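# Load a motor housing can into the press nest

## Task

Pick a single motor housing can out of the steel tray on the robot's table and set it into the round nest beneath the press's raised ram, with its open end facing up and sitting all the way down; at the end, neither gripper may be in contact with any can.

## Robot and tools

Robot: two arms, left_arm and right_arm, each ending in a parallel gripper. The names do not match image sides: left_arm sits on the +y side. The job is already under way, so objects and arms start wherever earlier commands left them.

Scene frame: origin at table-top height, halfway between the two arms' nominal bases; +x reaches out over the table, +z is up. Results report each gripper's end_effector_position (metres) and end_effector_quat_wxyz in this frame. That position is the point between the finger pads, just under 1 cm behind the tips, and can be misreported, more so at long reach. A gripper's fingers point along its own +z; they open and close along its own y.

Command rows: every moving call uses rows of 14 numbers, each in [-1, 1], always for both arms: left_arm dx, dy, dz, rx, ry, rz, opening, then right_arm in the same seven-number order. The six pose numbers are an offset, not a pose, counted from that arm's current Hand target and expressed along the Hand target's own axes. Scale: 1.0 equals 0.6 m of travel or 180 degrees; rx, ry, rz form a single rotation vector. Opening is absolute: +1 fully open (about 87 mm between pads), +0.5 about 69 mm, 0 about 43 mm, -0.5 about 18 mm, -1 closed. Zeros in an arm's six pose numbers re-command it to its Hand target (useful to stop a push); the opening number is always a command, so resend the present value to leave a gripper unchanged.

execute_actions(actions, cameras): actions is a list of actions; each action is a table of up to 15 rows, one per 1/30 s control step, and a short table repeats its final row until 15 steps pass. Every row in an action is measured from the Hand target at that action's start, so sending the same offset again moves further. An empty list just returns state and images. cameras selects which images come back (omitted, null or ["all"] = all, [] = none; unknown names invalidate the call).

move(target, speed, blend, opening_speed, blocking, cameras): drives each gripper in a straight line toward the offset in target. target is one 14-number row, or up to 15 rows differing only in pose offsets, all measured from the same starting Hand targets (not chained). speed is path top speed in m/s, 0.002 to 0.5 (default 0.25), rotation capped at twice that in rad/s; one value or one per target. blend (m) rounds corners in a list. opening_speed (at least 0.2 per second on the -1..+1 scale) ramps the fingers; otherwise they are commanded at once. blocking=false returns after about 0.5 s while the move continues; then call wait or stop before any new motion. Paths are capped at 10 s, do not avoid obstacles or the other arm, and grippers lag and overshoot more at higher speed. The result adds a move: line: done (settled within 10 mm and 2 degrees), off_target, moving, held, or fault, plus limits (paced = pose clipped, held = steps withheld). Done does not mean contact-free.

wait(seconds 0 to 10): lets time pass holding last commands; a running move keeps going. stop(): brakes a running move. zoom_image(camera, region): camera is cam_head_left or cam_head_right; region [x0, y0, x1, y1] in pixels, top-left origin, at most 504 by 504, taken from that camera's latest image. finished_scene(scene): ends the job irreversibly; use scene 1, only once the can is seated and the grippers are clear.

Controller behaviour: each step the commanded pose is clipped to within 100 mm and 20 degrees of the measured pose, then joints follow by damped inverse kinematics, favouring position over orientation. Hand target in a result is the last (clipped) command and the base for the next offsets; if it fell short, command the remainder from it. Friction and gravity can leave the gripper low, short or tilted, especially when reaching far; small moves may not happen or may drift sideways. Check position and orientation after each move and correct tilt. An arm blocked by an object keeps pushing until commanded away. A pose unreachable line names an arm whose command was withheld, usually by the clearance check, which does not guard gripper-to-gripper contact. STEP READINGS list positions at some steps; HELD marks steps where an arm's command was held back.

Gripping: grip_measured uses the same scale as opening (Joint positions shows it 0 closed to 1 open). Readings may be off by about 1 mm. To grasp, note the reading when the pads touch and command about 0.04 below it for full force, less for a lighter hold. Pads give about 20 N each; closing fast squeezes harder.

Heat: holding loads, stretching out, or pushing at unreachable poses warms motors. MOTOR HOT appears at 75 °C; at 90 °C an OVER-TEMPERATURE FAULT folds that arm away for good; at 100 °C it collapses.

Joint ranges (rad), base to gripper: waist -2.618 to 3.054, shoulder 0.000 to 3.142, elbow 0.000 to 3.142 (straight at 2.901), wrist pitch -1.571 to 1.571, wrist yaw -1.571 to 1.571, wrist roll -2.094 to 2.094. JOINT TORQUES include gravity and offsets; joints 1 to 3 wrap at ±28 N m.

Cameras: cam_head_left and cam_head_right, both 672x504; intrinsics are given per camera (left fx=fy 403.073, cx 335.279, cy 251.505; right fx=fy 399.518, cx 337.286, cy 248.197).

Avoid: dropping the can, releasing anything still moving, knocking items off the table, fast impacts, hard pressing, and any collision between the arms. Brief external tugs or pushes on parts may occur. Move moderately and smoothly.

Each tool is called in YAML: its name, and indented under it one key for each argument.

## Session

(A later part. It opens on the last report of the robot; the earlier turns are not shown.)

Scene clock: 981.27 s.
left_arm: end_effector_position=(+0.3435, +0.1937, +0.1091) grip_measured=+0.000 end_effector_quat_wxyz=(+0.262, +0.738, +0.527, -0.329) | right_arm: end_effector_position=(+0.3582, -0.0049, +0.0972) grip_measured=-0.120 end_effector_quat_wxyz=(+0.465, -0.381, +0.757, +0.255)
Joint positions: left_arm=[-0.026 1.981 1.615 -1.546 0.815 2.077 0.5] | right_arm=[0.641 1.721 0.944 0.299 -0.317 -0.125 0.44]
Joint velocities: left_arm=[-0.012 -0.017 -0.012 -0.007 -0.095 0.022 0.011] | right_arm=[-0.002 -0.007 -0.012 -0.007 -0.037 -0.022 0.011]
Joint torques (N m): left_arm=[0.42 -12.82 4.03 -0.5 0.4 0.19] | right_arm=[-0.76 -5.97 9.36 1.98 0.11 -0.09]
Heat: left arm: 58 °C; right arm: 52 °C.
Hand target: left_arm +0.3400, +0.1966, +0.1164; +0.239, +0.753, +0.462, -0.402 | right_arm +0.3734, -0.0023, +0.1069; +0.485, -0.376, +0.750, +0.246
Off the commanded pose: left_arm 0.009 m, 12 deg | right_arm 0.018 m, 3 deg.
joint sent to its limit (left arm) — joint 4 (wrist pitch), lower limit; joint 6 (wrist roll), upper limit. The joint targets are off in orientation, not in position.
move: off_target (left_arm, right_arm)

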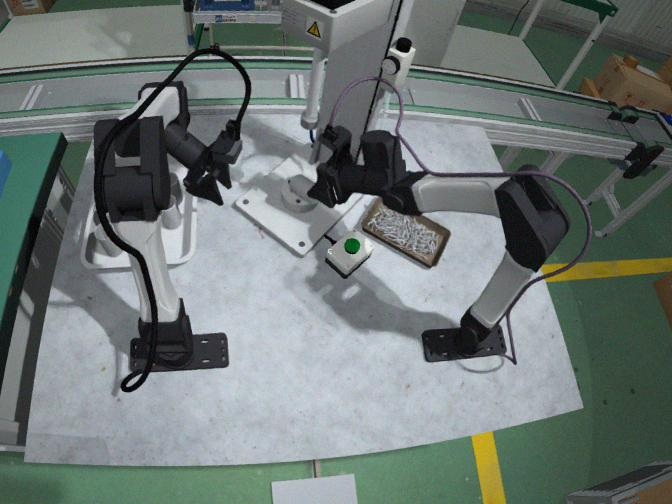

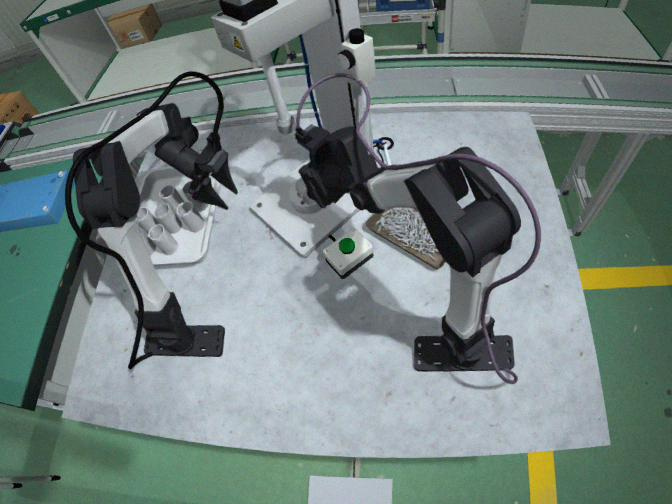

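move:
  target: [0, 0, 0, 0, 0, 0, 0, 0, 0, 0, 0, 0, 0, -1]
  opening_speed: 0.4

zoom_image:
  camera: "cam_head_right"
  region: [270, 130, 370, 230]

zoom_image:
  camera: "cam_head_left"
  region: [270, 130, 370, 230]

Scene clock: 986.37 s.
left_arm: end_effector_position=(+0.3435, +0.1937, +0.1091) grip_measured=+0.000 end_effector_quat_wxyz=(+0.262, +0.738, +0.527, -0.329) | right_arm: end_effector_position=(+0.3706, -0.0153, +0.0975) grip_measured=-0.768 end_effector_quat_wxyz=(+0.479, -0.368, +0.764, +0.226)
Joint positions: left_arm=[-0.026 1.981 1.615 -1.546 0.815 2.077 0.5] | right_arm=[0.632 1.721 0.944 0.307 -0.254 -0.136 0.116]
Joint velocities: left_arm=[-0.007 0.002 -0.007 0.022 -0.081 -0.007 -0.004] | right_arm=[-0.002 0.007 0.002 -0.007 -0.007 -0.037 -0.01]
Joint torques (N m): left_arm=[0.38 -12.79 3.96 -0.56 0.41 0.17] | right_arm=[0.14 -5.94 9.39 1.91 -0.5 0.04]
Heat: left arm: 58 °C; right arm: 52 °C.
Hand target: left_arm +0.3400, +0.1966, +0.1164; +0.239, +0.753, +0.462, -0.402 | right_arm +0.3733, -0.0023, +0.1068; +0.485, -0.376, +0.750, +0.246
Off the commanded pose: left_arm 0.009 m, 12 deg | right_arm 0.016 m, 3 deg.
joint sent to its limit (left arm) — joint 4 (wrist pitch), lower limit; joint 6 (wrist roll), upper limit. The joint targets are off in orientation, not in position.
move: off_target (left_arm, right_arm)

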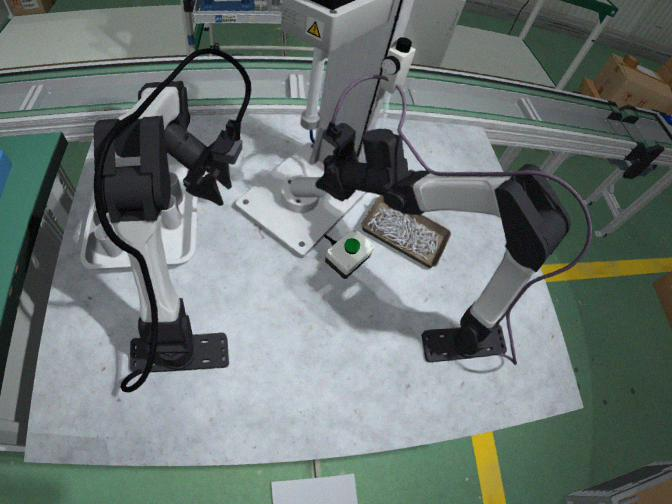

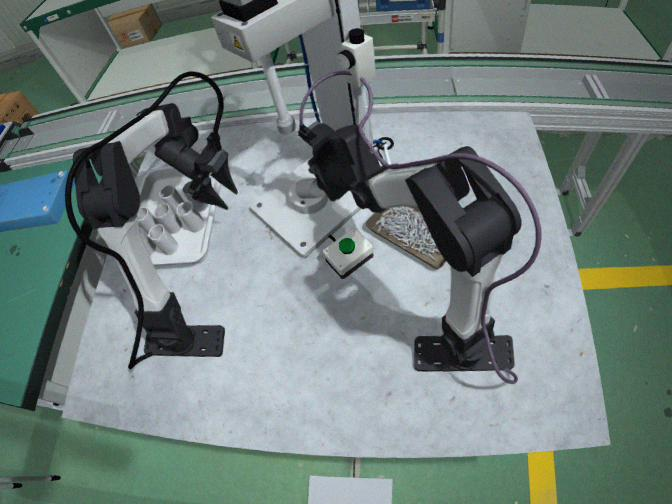

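Scaled by 5.040.

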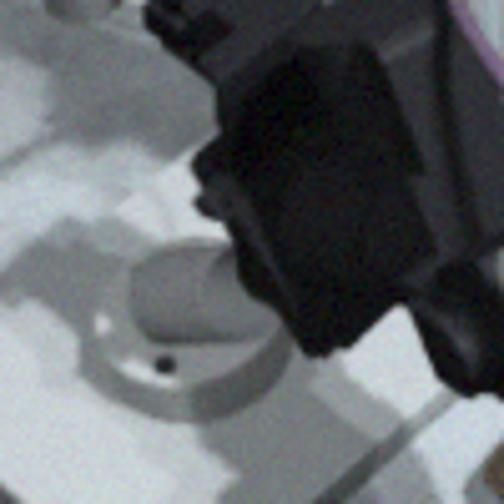

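Scaled by 5.040.

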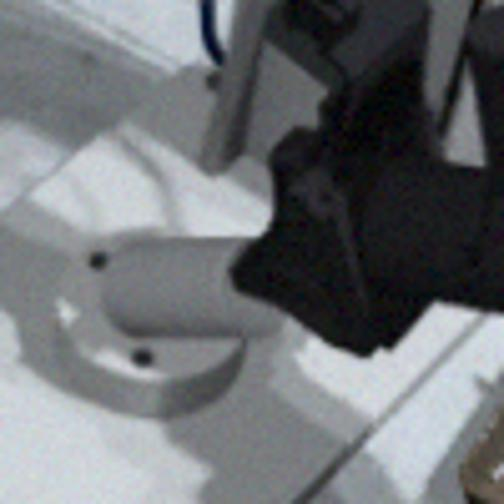

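move:
  target: [0, 0, 0, 0, 0, 0, 0, -0.0102, 0, -0.0967, 0, 0, 0, -1]
  speed: 0.05

zoom_image:
  camera: "cam_head_right"
  region: [250, 110, 390, 250]

zoom_image:
  camera: "cam_head_left"
  region: [250, 110, 390, 250]

Scene clock: 993.43 s.
left_arm: end_effector_position=(+0.3435, +0.1937, +0.1091) grip_measured=+0.000 end_effector_quat_wxyz=(+0.262, +0.738, +0.527, -0.329) | right_arm: end_effector_position=(+0.3410, -0.0429, +0.1151) grip_measured=-0.776 end_effector_quat_wxyz=(+0.461, -0.375, +0.769, +0.238)
Joint positions: left_arm=[-0.026 1.981 1.615 -1.546 0.815 2.077 0.5] | right_arm=[0.593 1.552 0.869 0.175 -0.322 -0.151 0.112]
Joint velocities: left_arm=[-0.022 -0.002 0.017 0.007 0.037 -0.022 -0.009] | right_arm=[0.012 0.012 0.007 -0.051 0.037 -0.081 0.002]
Joint torques (N m): left_arm=[0.38 -12.7 3.9 -0.53 0.4 0.19] | right_arm=[-0.92 -9.46 6.8 1.96 -0.29 -0.06]
Heat: left arm: 58 °C; right arm: 52 °C.
Hand target: left_arm +0.3400, +0.1966, +0.1164; +0.239, +0.753, +0.462, -0.402 | right_arm +0.3427, -0.0425, +0.1367; +0.485, -0.376, +0.750, +0.246
Off the commanded pose: left_arm 0.009 m, 12 deg | right_arm 0.021 m, 4 deg.
joint sent to its limit (left arm) — joint 4 (wrist pitch), lower limit; joint 6 (wrist roll), upper limit. The joint targets are off in orientation, not in position.
move: off_target (left_arm, right_arm)

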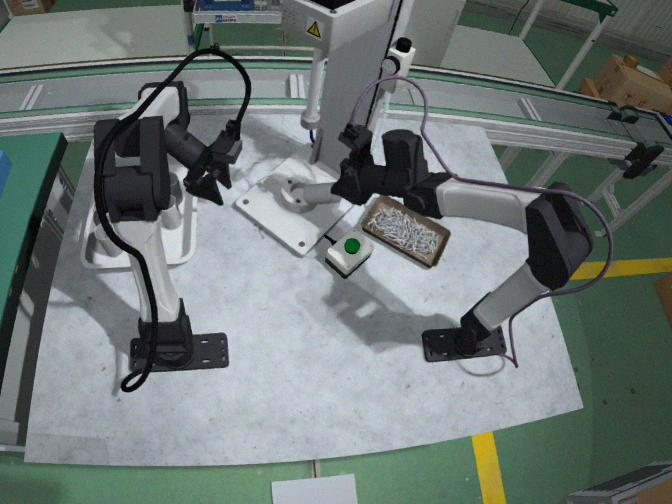

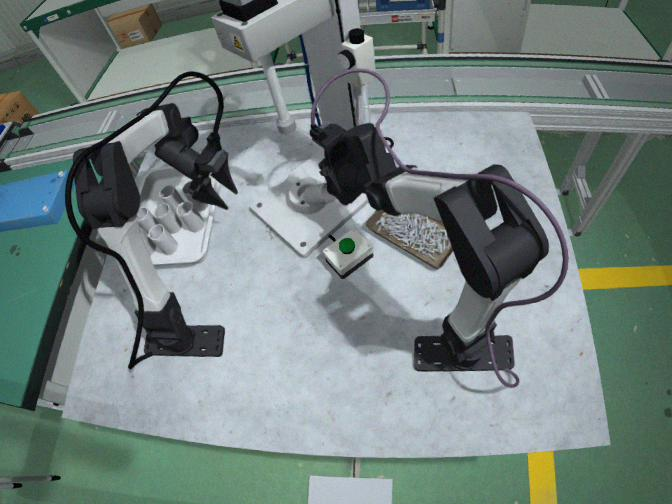

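Scaled by 3.600.

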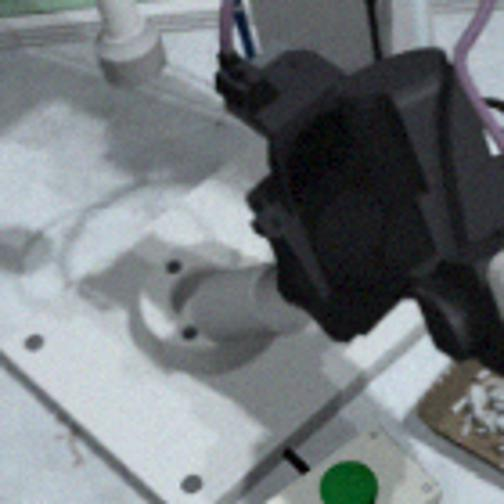

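Scaled by 3.600.

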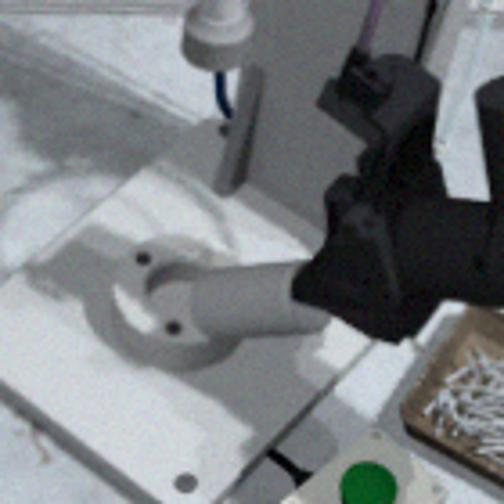

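move:
  target: [0, 0, 0, 0, 0, 0, 0, -0.098, 0.12, -0.145, 0, 0, 0, -1]
  speed: 0.1

zoom_image:
  camera: "cam_head_right"
  region: [230, 120, 410, 300]

zoom_image:
  camera: "cam_head_left"
  region: [230, 120, 410, 300]

Scene clock: 1002.17 s.
left_arm: end_effector_position=(+0.3435, +0.1937, +0.1091) grip_measured=+0.000 end_effector_quat_wxyz=(+0.262, +0.738, +0.527, -0.329) | right_arm: end_effector_position=(+0.2470, -0.0497, +0.1963) grip_measured=-0.777 end_effector_quat_wxyz=(+0.450, -0.384, +0.771, +0.236)
Joint positions: left_arm=[-0.026 1.981 1.615 -1.546 0.815 2.077 0.5] | right_arm=[0.783 1.163 0.914 -0.263 -0.166 -0.072 0.112]
Joint velocities: left_arm=[-0.007 -0.002 0.002 0.022 0.007 -0.022 0.001] | right_arm=[-0.012 -0.017 -0.012 -0.007 0.066 -0.022 -0.013]
Joint torques (N m): left_arm=[0.42 -12.81 3.95 -0.54 0.39 0.2] | right_arm=[0.44 -5.5 10.52 2 0.04 0.1]
Heat: left arm: 58 °C; right arm: 51 °C.
Hand target: left_arm +0.3400, +0.1966, +0.1164; +0.239, +0.753, +0.462, -0.402 | right_arm +0.2515, -0.0436, +0.2266; +0.485, -0.375, +0.751, +0.246
Off the commanded pose: left_arm 0.009 m, 12 deg | right_arm 0.031 m, 5 deg.
joint sent to its limit (left arm) — joint 4 (wrist pitch), lower limit; joint 6 (wrist roll), upper limit. The joint targets are off in orientation, not in position.
move: off_target (left_arm, right_arm)

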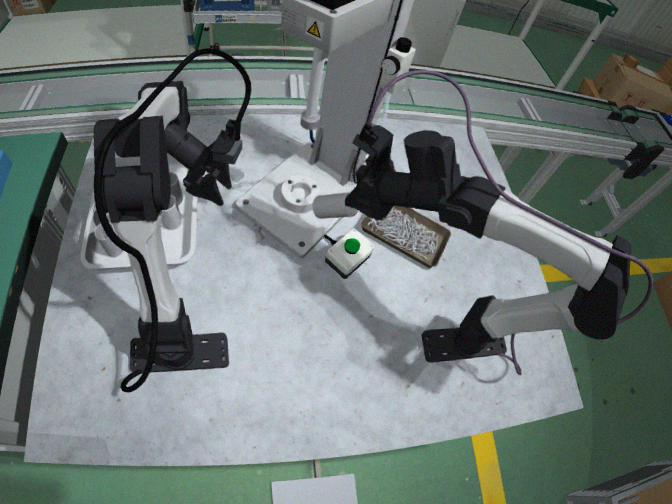

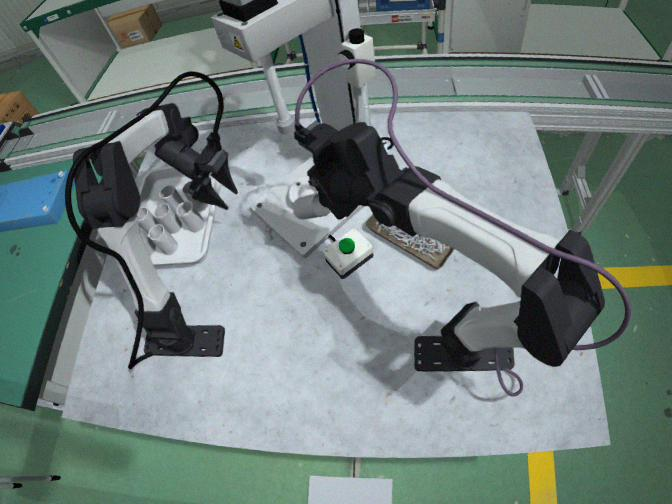

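Scaled by 2.800.

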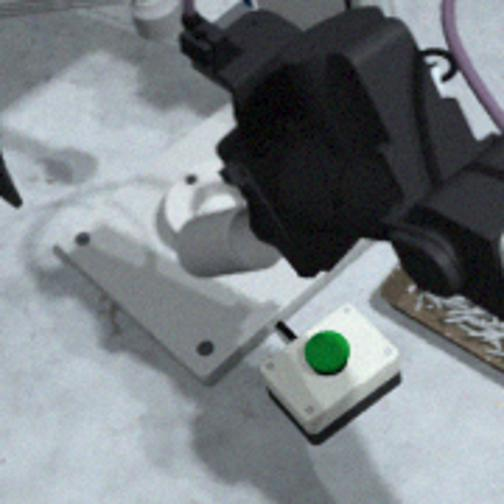

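Scaled by 2.800.

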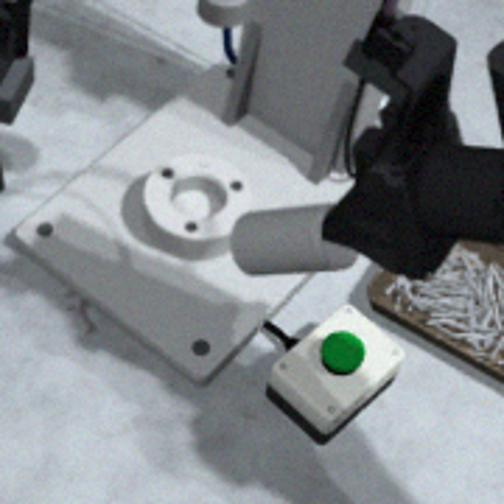

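move:
  target: [0, 0, 0, 0, 0, 0, 0, -0.0285, 0.09, -0.033, -0.086, 0.130, -0.610, -1]
  speed: 0.2

zoom_image:
  camera: "cam_head_right"
  region: [230, 120, 410, 300]

zoom_image:
  camera: "cam_head_left"
  region: [230, 120, 410, 300]

Scene clock: 1017.37 s.
left_arm: end_effector_position=(+0.3435, +0.1937, +0.1091) grip_measured=+0.000 end_effector_quat_wxyz=(+0.262, +0.738, +0.527, -0.329) | right_arm: end_effector_position=(+0.1983, -0.0269, +0.2328) grip_measured=-0.778 end_effector_quat_wxyz=(-0.277, +0.921, -0.169, +0.215)
Joint positions: left_arm=[-0.026 1.981 1.615 -1.546 0.815 2.077 0.5] | right_arm=[1.28 1.307 1.239 -0.857 0.334 -1.638 0.111]
Joint velocities: left_arm=[-0.022 -0.002 -0.017 0.022 -0.066 -0.051 -0.001] | right_arm=[0.002 -0.002 0.007 -0.022 -0.037 0.037 0.01]
Joint torques (N m): left_arm=[0.38 -12.81 3.97 -0.56 0.4 0.15] | right_arm=[0.44 -3.45 10.14 1.4 0.35 -0.08]
Heat: left arm: 58 °C; right arm: 53 °C.
Hand target: left_arm +0.3400, +0.1966, +0.1164; +0.239, +0.753, +0.462, -0.402 | right_arm +0.2025, -0.0196, +0.2495; -0.293, +0.913, -0.167, +0.230
Off the commanded pose: left_arm 0.009 m, 12 deg | right_arm 0.019 m, 3 deg.
joint sent to its limit (left arm) — joint 4 (wrist pitch), lower limit; joint 6 (wrist roll), upper limit. The joint targets are off in orientation, not in position.
move: off_target (left_arm, right_arm)

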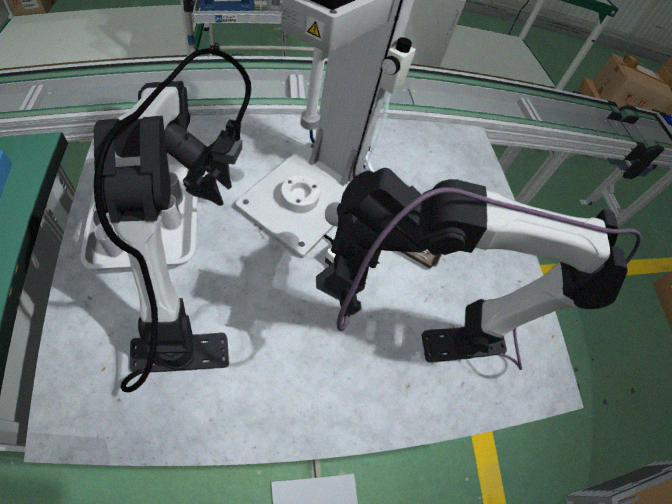

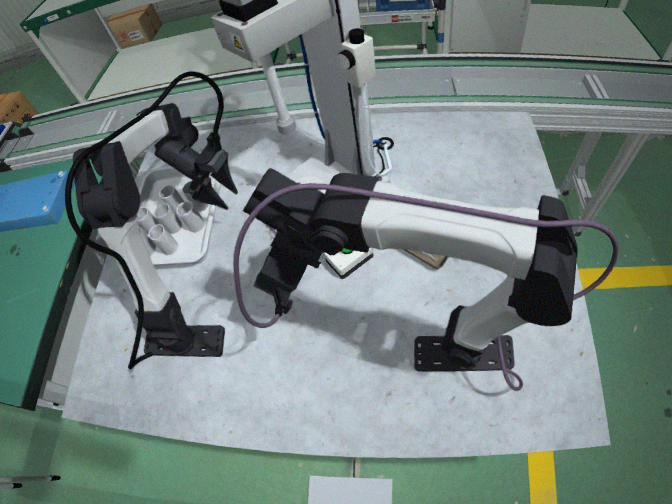

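Scaled by 2.800.

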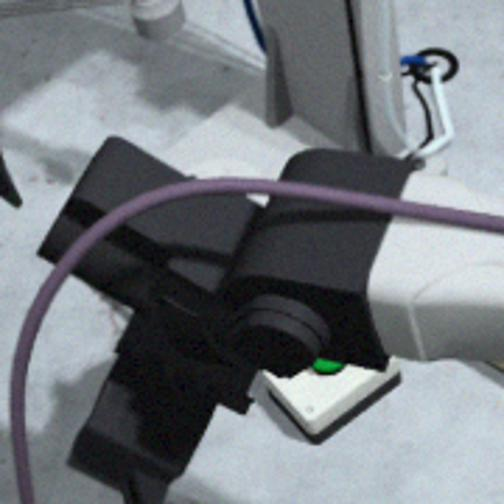

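Scaled by 2.800.

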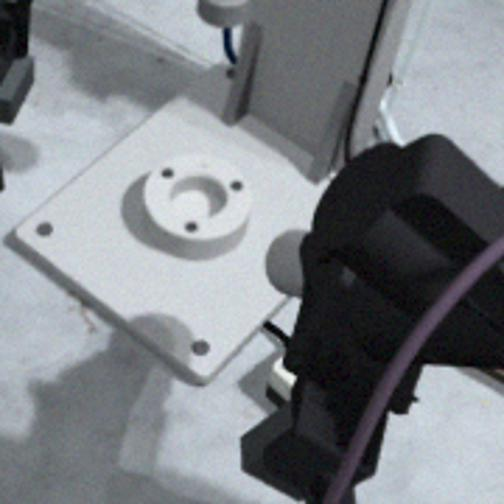

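move:
  target: [0, 0, 0, 0, 0, 0, 0, -0.108, -0.1075, 0.043, 0, 0, 0, -1]
  speed: 0.15

zoom_image:
  camera: "cam_head_right"
  region: [200, 140, 360, 300]

zoom_image:
  camera: "cam_head_left"
  region: [200, 140, 360, 300]

Scene clock: 1027.47 s.
left_arm: end_effector_position=(+0.3435, +0.1937, +0.1091) grip_measured=+0.000 end_effector_quat_wxyz=(+0.262, +0.738, +0.527, -0.329) | right_arm: end_effector_position=(+0.1710, +0.0642, +0.2340) grip_measured=-0.778 end_effector_quat_wxyz=(-0.275, +0.923, -0.161, +0.217)
Joint positions: left_arm=[-0.026 1.981 1.615 -1.546 0.815 2.077 0.5] | right_arm=[1.448 1.63 1.54 -0.89 0.432 -1.508 0.111]
Joint velocities: left_arm=[0.022 0.002 0.007 -0.051 0.037 0.007 -0.001] | right_arm=[-0.002 0.007 -0.012 -0.037 0.022 0.007 0.006]
Joint torques (N m): left_arm=[0.34 -12.75 3.9 -0.56 0.4 0.15] | right_arm=[0.27 -6.05 10.06 1.28 0.43 0.07]
Heat: left arm: 59 °C; right arm: 54 °C.
Hand target: left_arm +0.3400, +0.1966, +0.1164; +0.239, +0.753, +0.462, -0.402 | right_arm +0.1739, +0.0707, +0.2489; -0.292, +0.913, -0.167, +0.229
Off the commanded pose: left_arm 0.009 m, 12 deg | right_arm 0.017 m, 3 deg.
joint sent to its limit (left arm) — joint 4 (wrist pitch), lower limit; joint 6 (wrist roll), upper limit. The joint targets are off in orientation, not in position.
move: off_target (left_arm, right_arm)

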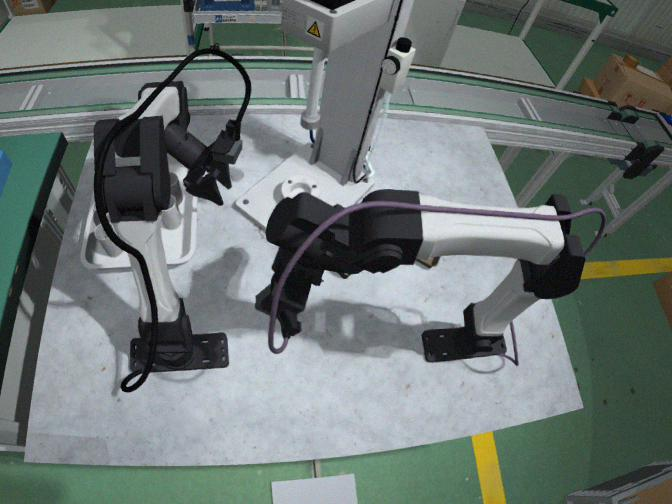

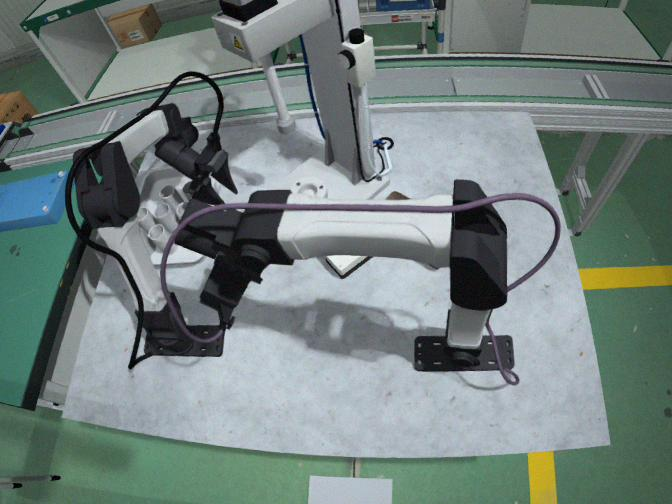

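Scaled by 3.150.

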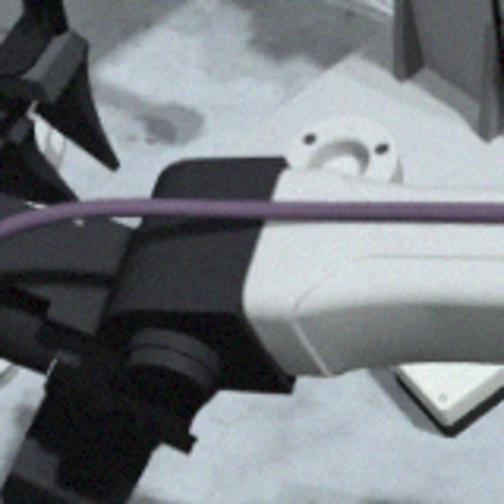

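Scaled by 3.150.

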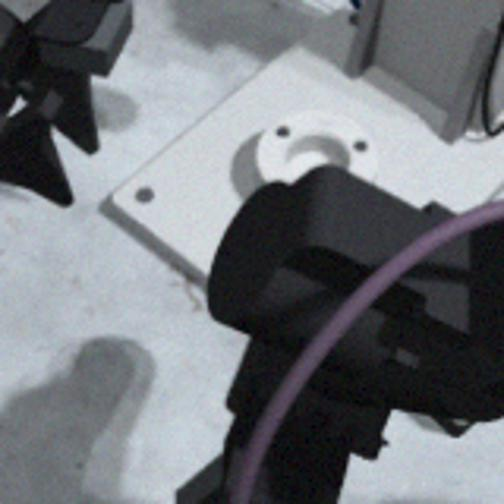

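move:
  target: [0, 0, 0, 0, 0, 0, 0, 0.155, 0.012, 0.059, 0.062, -0.118, -0.140, -1]
  speed: 0.15

zoom_image:
  camera: "cam_head_right"
  region: [220, 120, 380, 280]

zoom_image:
  camera: "cam_head_left"
  region: [220, 120, 380, 280]

Scene clock: 1036.43 s.
left_arm: end_effector_position=(+0.3435, +0.1937, +0.1091) grip_measured=+0.000 end_effector_quat_wxyz=(+0.262, +0.738, +0.527, -0.329) | right_arm: end_effector_position=(+0.2607, +0.0325, +0.2267) grip_measured=-0.778 end_effector_quat_wxyz=(-0.321, +0.938, -0.019, +0.128)
Joint positions: left_arm=[-0.026 1.981 1.615 -1.546 0.815 2.077 0.5] | right_arm=[0.986 1.525 1.405 -0.757 -0.138 -2.092 0.111]
Joint velocities: left_arm=[0.017 0.017 0.002 -0.007 -0.022 0.066 -0.001] | right_arm=[0.007 -0.007 -0.012 -0.022 0.037 0.037 -0.002]
Joint torques (N m): left_arm=[0.4 -12.77 3.84 -0.54 0.42 0.18] | right_arm=[-0.91 -7.08 9.24 1.69 -0.23 -0.08]
Heat: left arm: 59 °C; right arm: 53 °C.
Hand target: left_arm +0.3400, +0.1966, +0.1164; +0.239, +0.753, +0.462, -0.402 | right_arm +0.2677, +0.0397, +0.2511; -0.349, +0.920, +0.115, +0.135
Off the commanded pose: left_arm 0.009 m, 12 deg | right_arm 0.025 m, 16 deg.
joint sent to its limit (left arm) — joint 4 (wrist pitch), lower limit; joint 6 (wrist roll), upper limit. The joint targets are off in orientation, not in position.
joint sent to its limit (right arm) — joint 6 (wrist roll), lower limit. The joint targets are off in position and orientation.
move: off_target (left_arm, right_arm)

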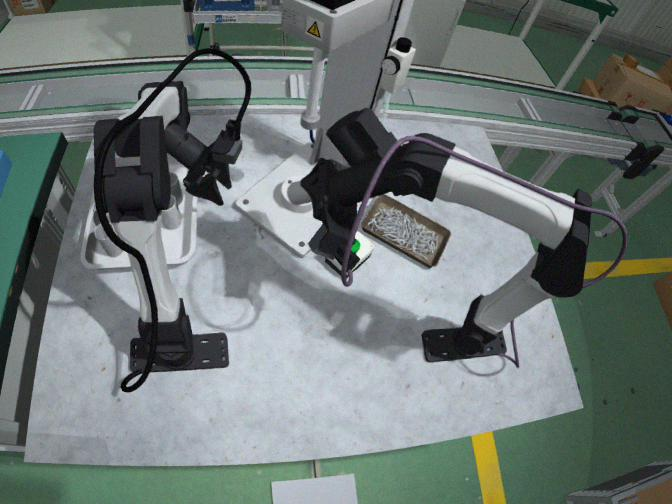

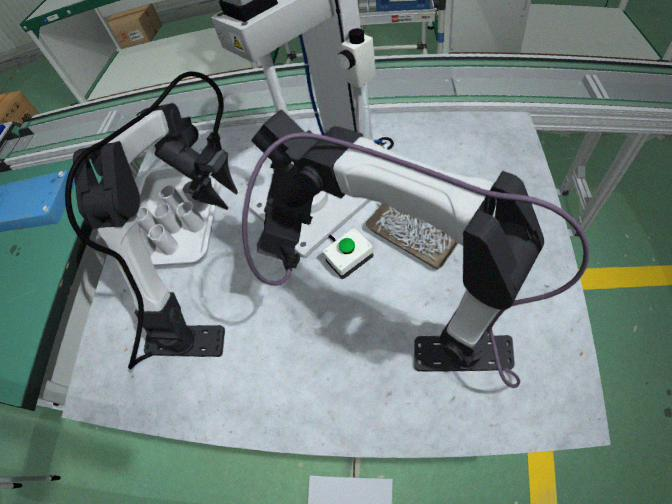

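Scaled by 3.150.

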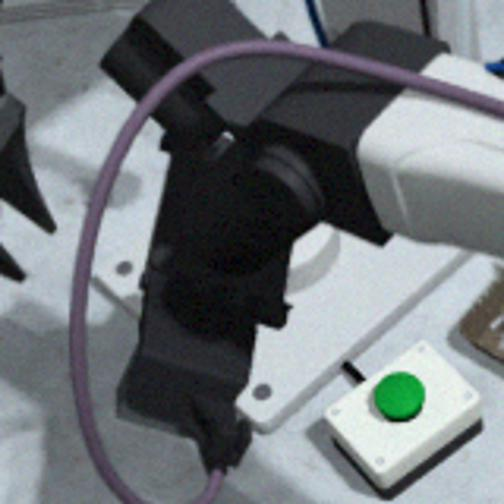

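Scaled by 3.150.

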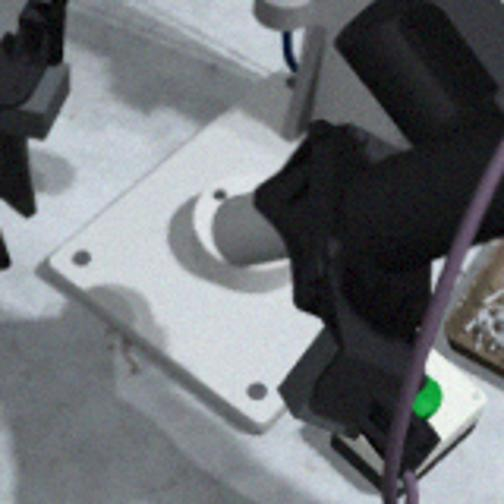

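move:
  target: [0, 0, 0, 0, 0, 0, 0, 0, 0, 0, -0.231, -0.084, 0.087, -1]
  speed: 0.15

zoom_image:
  camera: "cam_head_right"
  region: [220, 120, 380, 280]

zoom_image:
  camera: "cam_head_left"
  region: [220, 120, 380, 280]

Scene clock: 1049.47 s.
left_arm: end_effector_position=(+0.3435, +0.1937, +0.1091) grip_measured=+0.000 end_effector_quat_wxyz=(+0.262, +0.738, +0.527, -0.329) | right_arm: end_effector_position=(+0.2638, +0.0334, +0.2445) grip_measured=-0.778 end_effector_quat_wxyz=(-0.118, +0.990, -0.019, +0.069)
Joint positions: left_arm=[-0.026 1.981 1.615 -1.546 0.815 2.077 0.5] | right_arm=[1.036 2.007 2.293 -1.582 -0.004 -2.094 0.111]
Joint velocities: left_arm=[0.002 0.002 -0.027 -0.037 0.081 0.022 0.006] | right_arm=[0.002 -0.007 -0.007 -0.007 0.007 0.007 0.002]
Joint torques (N m): left_arm=[0.43 -12.66 3.92 -0.53 0.42 0.15] | right_arm=[0.5 -7.49 8.28 0.69 0.13 -0.08]
Heat: left arm: 59 °C; right arm: 52 °C.
Hand target: left_arm +0.3400, +0.1966, +0.1164; +0.239, +0.753, +0.462, -0.402 | right_arm +0.2674, +0.0388, +0.2499; +0.000, +1.000, -0.021, -0.003
Off the commanded pose: left_arm 0.009 m, 12 deg | right_arm 0.010 m, 16 deg.
joint read past its limit (right arm) — joint 4 (wrist pitch), lower limit.
joint sent to its limit (left arm) — joint 4 (wrist pitch), lower limit; joint 6 (wrist roll), upper limit. The joint targets are off in orientation, not in position.
joint sent to its limit (right arm) — joint 4 (wrist pitch), lower limit; joint 6 (wrist roll), lower limit. The joint targets are off in orientation, not in position.
move: off_target (left_arm, right_arm)

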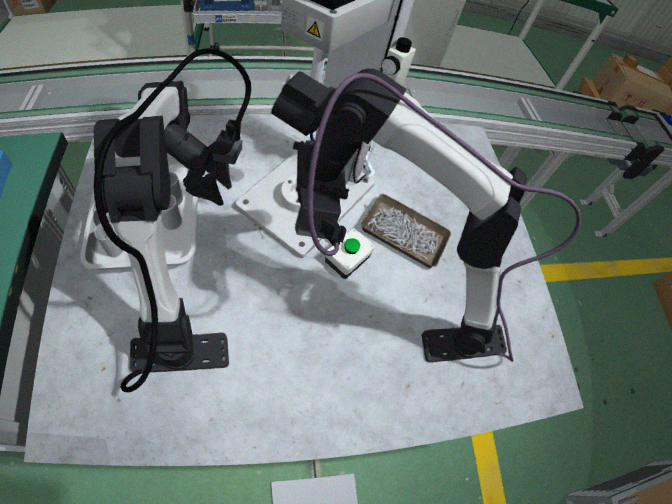

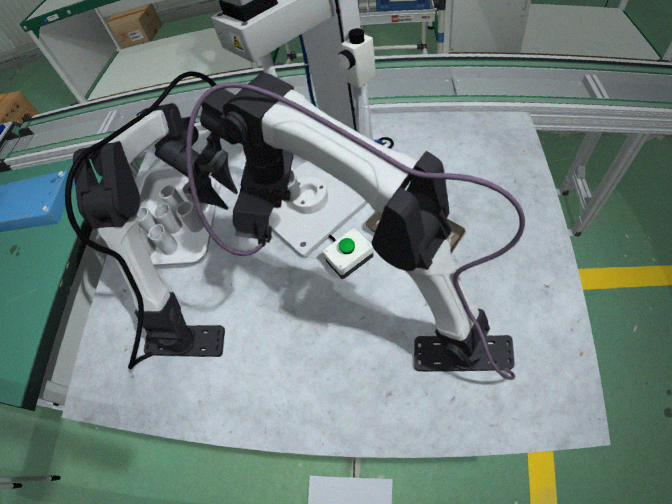

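Scaled by 3.150.

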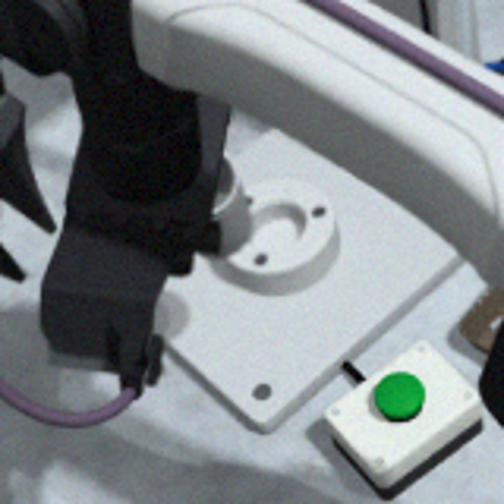

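Scaled by 3.150.

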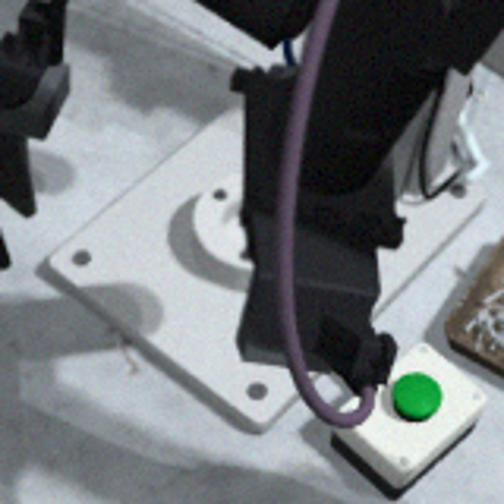

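move:
  target: [0, 0, 0, 0, 0, 0, 0, 0, 0, 0.17, 0, 0, 0, -1]
  speed: 0.1

zoom_image:
  camera: "cam_head_right"
  region: [220, 120, 380, 280]

zoom_image:
  camera: "cam_head_left"
  region: [220, 120, 380, 280]

Scene clock: 1057.90 s.
left_arm: end_effector_position=(+0.3435, +0.1937, +0.1091) grip_measured=+0.000 end_effector_quat_wxyz=(+0.262, +0.738, +0.527, -0.329) | right_arm: end_effector_position=(+0.2669, +0.0378, +0.1518) grip_measured=-0.778 end_effector_quat_wxyz=(-0.015, +1.000, -0.019, +0.007)
Joint positions: left_arm=[-0.026 1.981 1.615 -1.546 0.815 2.077 0.5] | right_arm=[1.036 2.183 2.228 -1.583 -0.003 -2.095 0.111]
Joint velocities: left_arm=[0.002 -0.002 -0.012 0.007 -0.022 0.007 -0.001] | right_arm=[-0.007 -0.012 -0.002 0.022 -0.007 0.022 -0.006]
Joint torques (N m): left_arm=[0.42 -12.85 3.99 -0.53 0.4 0.16] | right_arm=[-0.39 -9.21 5.82 0.25 -0.11 0.04]
Heat: left arm: 59 °C; right arm: 52 °C.
Hand target: left_arm +0.3400, +0.1966, +0.1164; +0.239, +0.753, +0.462, -0.402 | right_arm +0.2679, +0.0386, +0.1480; -0.001, +1.000, -0.023, -0.004
Off the commanded pose: left_arm 0.009 m, 12 deg | right_arm 0.004 m, 2 deg.
joint read past its limit (right arm) — joint 4 (wrist pitch), lower limit.
joint sent to its limit (left arm) — joint 4 (wrist pitch), lower limit; joint 6 (wrist roll), upper limit. The joint targets are off in orientation, not in position.
joint sent to its limit (right arm) — joint 4 (wrist pitch), lower limit. The joint targets still meet the commanded pose.
move: off_target (left_arm)

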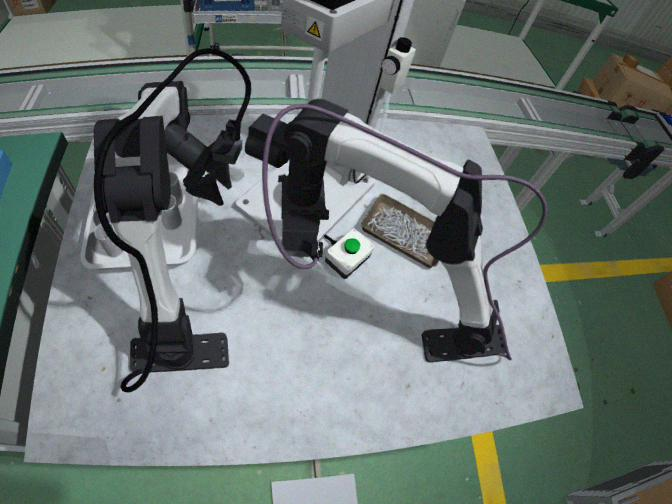

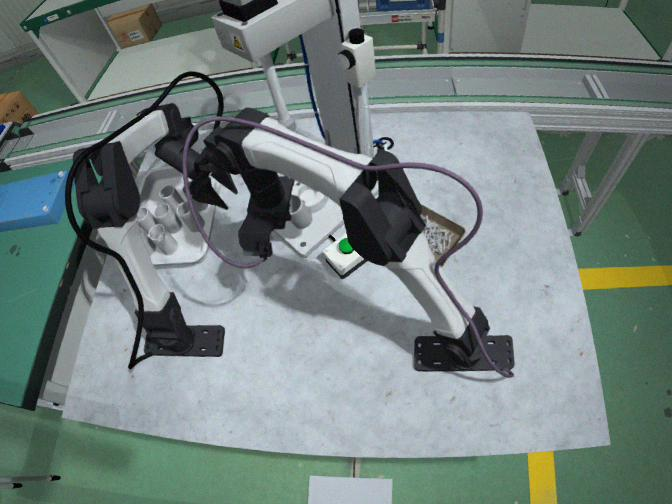

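Scaled by 3.150.

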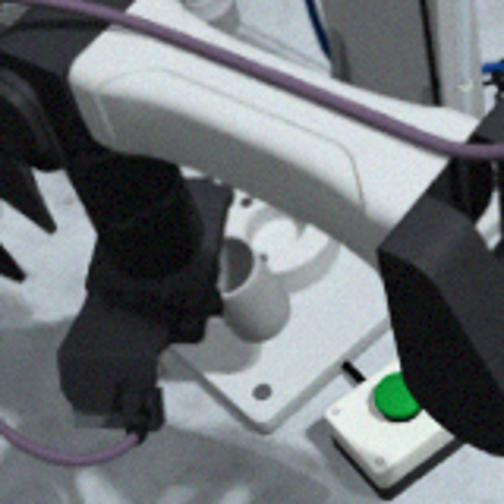

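Scaled by 3.150.

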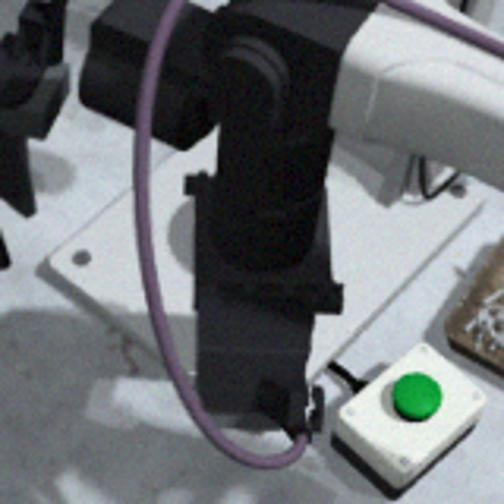

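move:
  target: [0, 0, 0, 0, 0, 0, 0, 0, 0, 0.033, 0, 0, 0, -1]
  speed: 0.06

zoom_image:
  camera: "cam_head_right"
  region: [260, 160, 360, 260]

Scene clock: 1062.93 s.
left_arm: end_effector_position=(+0.3435, +0.1937, +0.1091) grip_measured=+0.000 end_effector_quat_wxyz=(+0.262, +0.738, +0.527, -0.329) | right_arm: end_effector_position=(+0.2663, +0.0370, +0.1332) grip_measured=-0.778 end_effector_quat_wxyz=(+0.000, +1.000, -0.019, -0.002)
Joint positions: left_arm=[-0.026 1.981 1.615 -1.546 0.815 2.077 0.5] | right_arm=[1.036 2.199 2.182 -1.555 -0.003 -2.095 0.111]
Joint velocities: left_arm=[-0.017 -0.012 0.007 -0.022 -0.037 -0.022 -0.006] | right_arm=[-0.007 -0.012 0.007 -0.022 0.022 0.051 0.006]
Joint torques (N m): left_arm=[0.43 -12.81 3.92 -0.54 0.36 0.15] | right_arm=[-0.5 -9.17 5.85 0.25 -0.13 0.05]
Heat: left arm: 59 °C; right arm: 52 °C.
Hand target: left_arm +0.3400, +0.1966, +0.1164; +0.239, +0.753, +0.462, -0.402 | right_arm +0.2680, +0.0386, +0.1283; -0.001, +1.000, -0.023, -0.004
Off the commanded pose: left_arm 0.009 m, 12 deg | right_arm 0.005 m, 1 deg.
joint sent to its limit (left arm) — joint 4 (wrist pitch), lower limit; joint 6 (wrist roll), upper limit. The joint targets are off in orientation, not in position.
move: off_target (left_arm)

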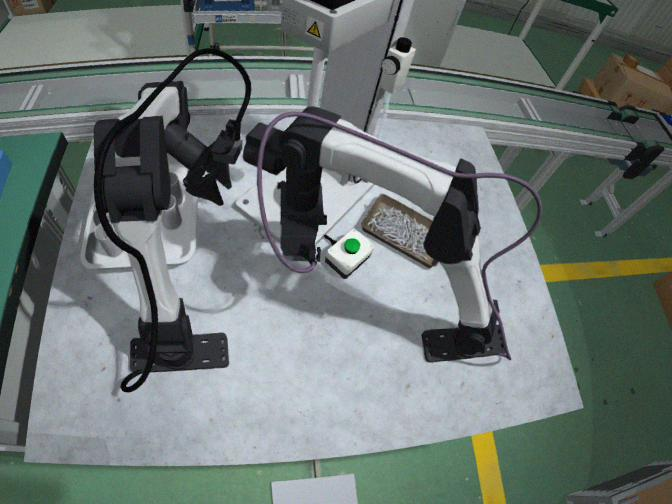

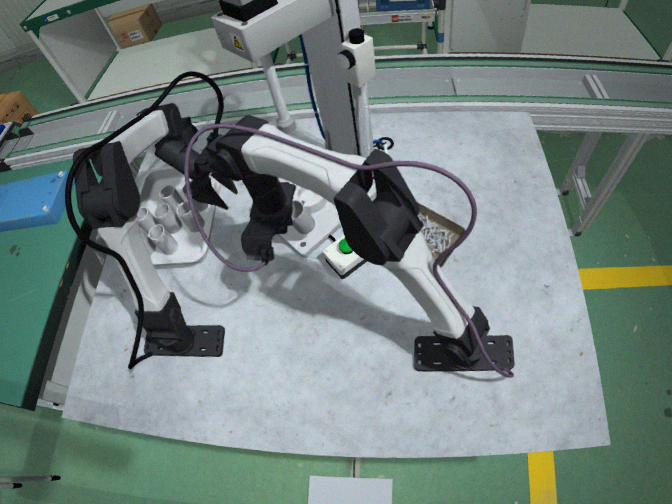

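Scaled by 5.040.

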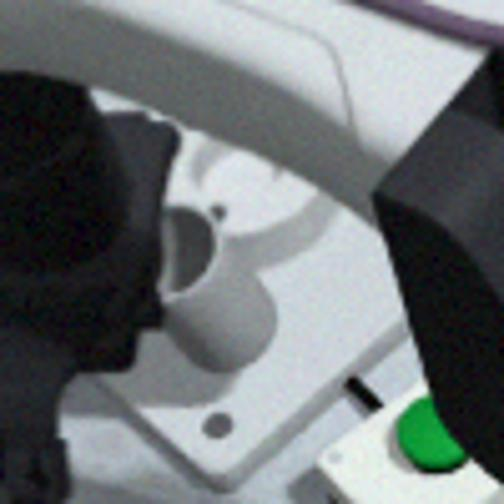

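move:
  target: [0, 0, 0, 0, 0, 0, 0, 0, 0, 0.025, 0, 0, 0, -1]
  speed: 0.04

zoom_image:
  camera: "cam_head_right"
  region: [260, 160, 360, 260]

Scene clock: 1073.73 s.
left_arm: end_effector_position=(+0.3435, +0.1937, +0.1091) grip_measured=+0.000 end_effector_quat_wxyz=(+0.262, +0.738, +0.527, -0.329) | right_arm: end_effector_position=(+0.2667, +0.0378, +0.1131) grip_measured=-0.778 end_effector_quat_wxyz=(+0.004, +1.000, -0.019, -0.005)
Joint positions: left_arm=[-0.026 1.981 1.615 -1.546 0.815 2.077 0.5] | right_arm=[1.036 2.199 2.102 -1.486 -0.004 -2.095 0.111]
Joint velocities: left_arm=[0.002 -0.012 -0.002 -0.007 0.037 -0.022 -0.006] | right_arm=[0.012 -0.002 -0.017 -0.022 -0.066 -0.051 -0.002]
Joint torques (N m): left_arm=[0.49 -12.77 3.79 -0.53 0.39 0.16] | right_arm=[-0.53 -10.35 5.74 0.24 -0.12 0.05]
Heat: left arm: 59 °C; right arm: 51 °C.
Hand target: left_arm +0.3400, +0.1966, +0.1164; +0.239, +0.753, +0.462, -0.402 | right_arm +0.2681, +0.0386, +0.1134; -0.001, +1.000, -0.023, -0.004
Off the commanded pose: left_arm 0.009 m, 12 deg | right_arm 0.001 m, 1 deg.
joint sent to its limit (left arm) — joint 4 (wrist pitch), lower limit; joint 6 (wrist roll), upper limit. The joint targets are off in orientation, not in position.
move: off_target (left_arm)

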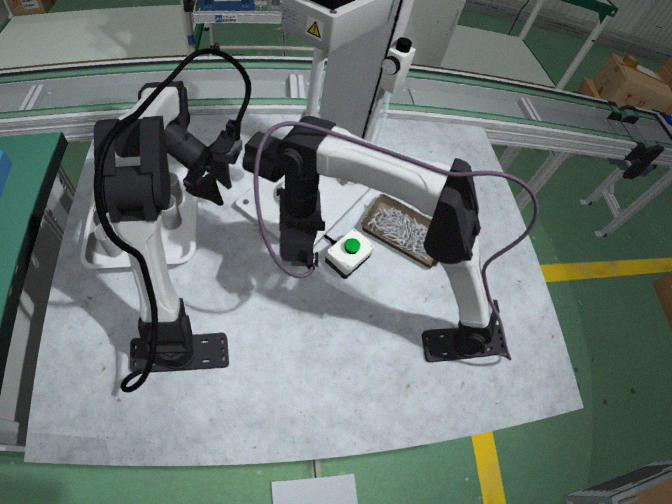

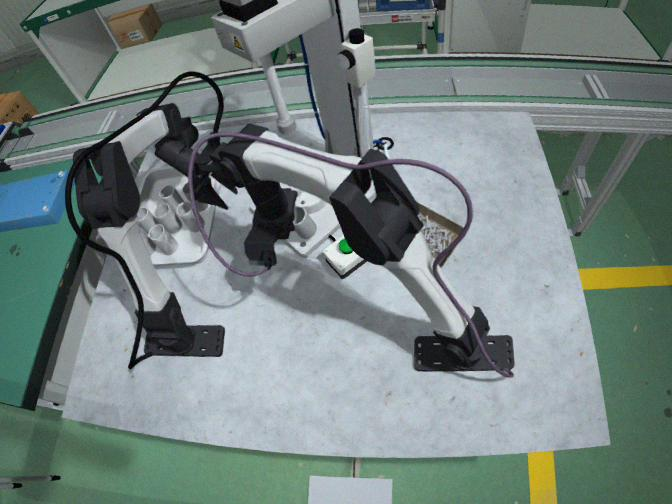

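Scaled by 5.040.

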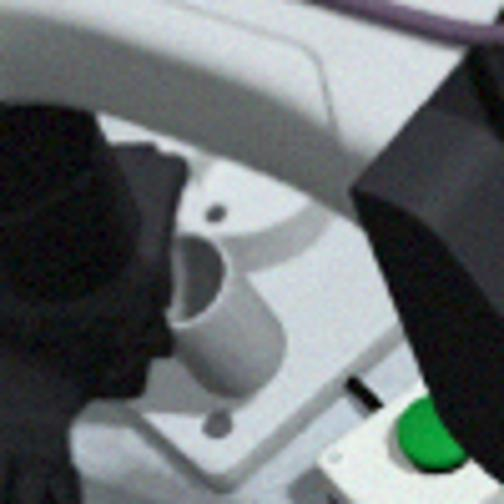

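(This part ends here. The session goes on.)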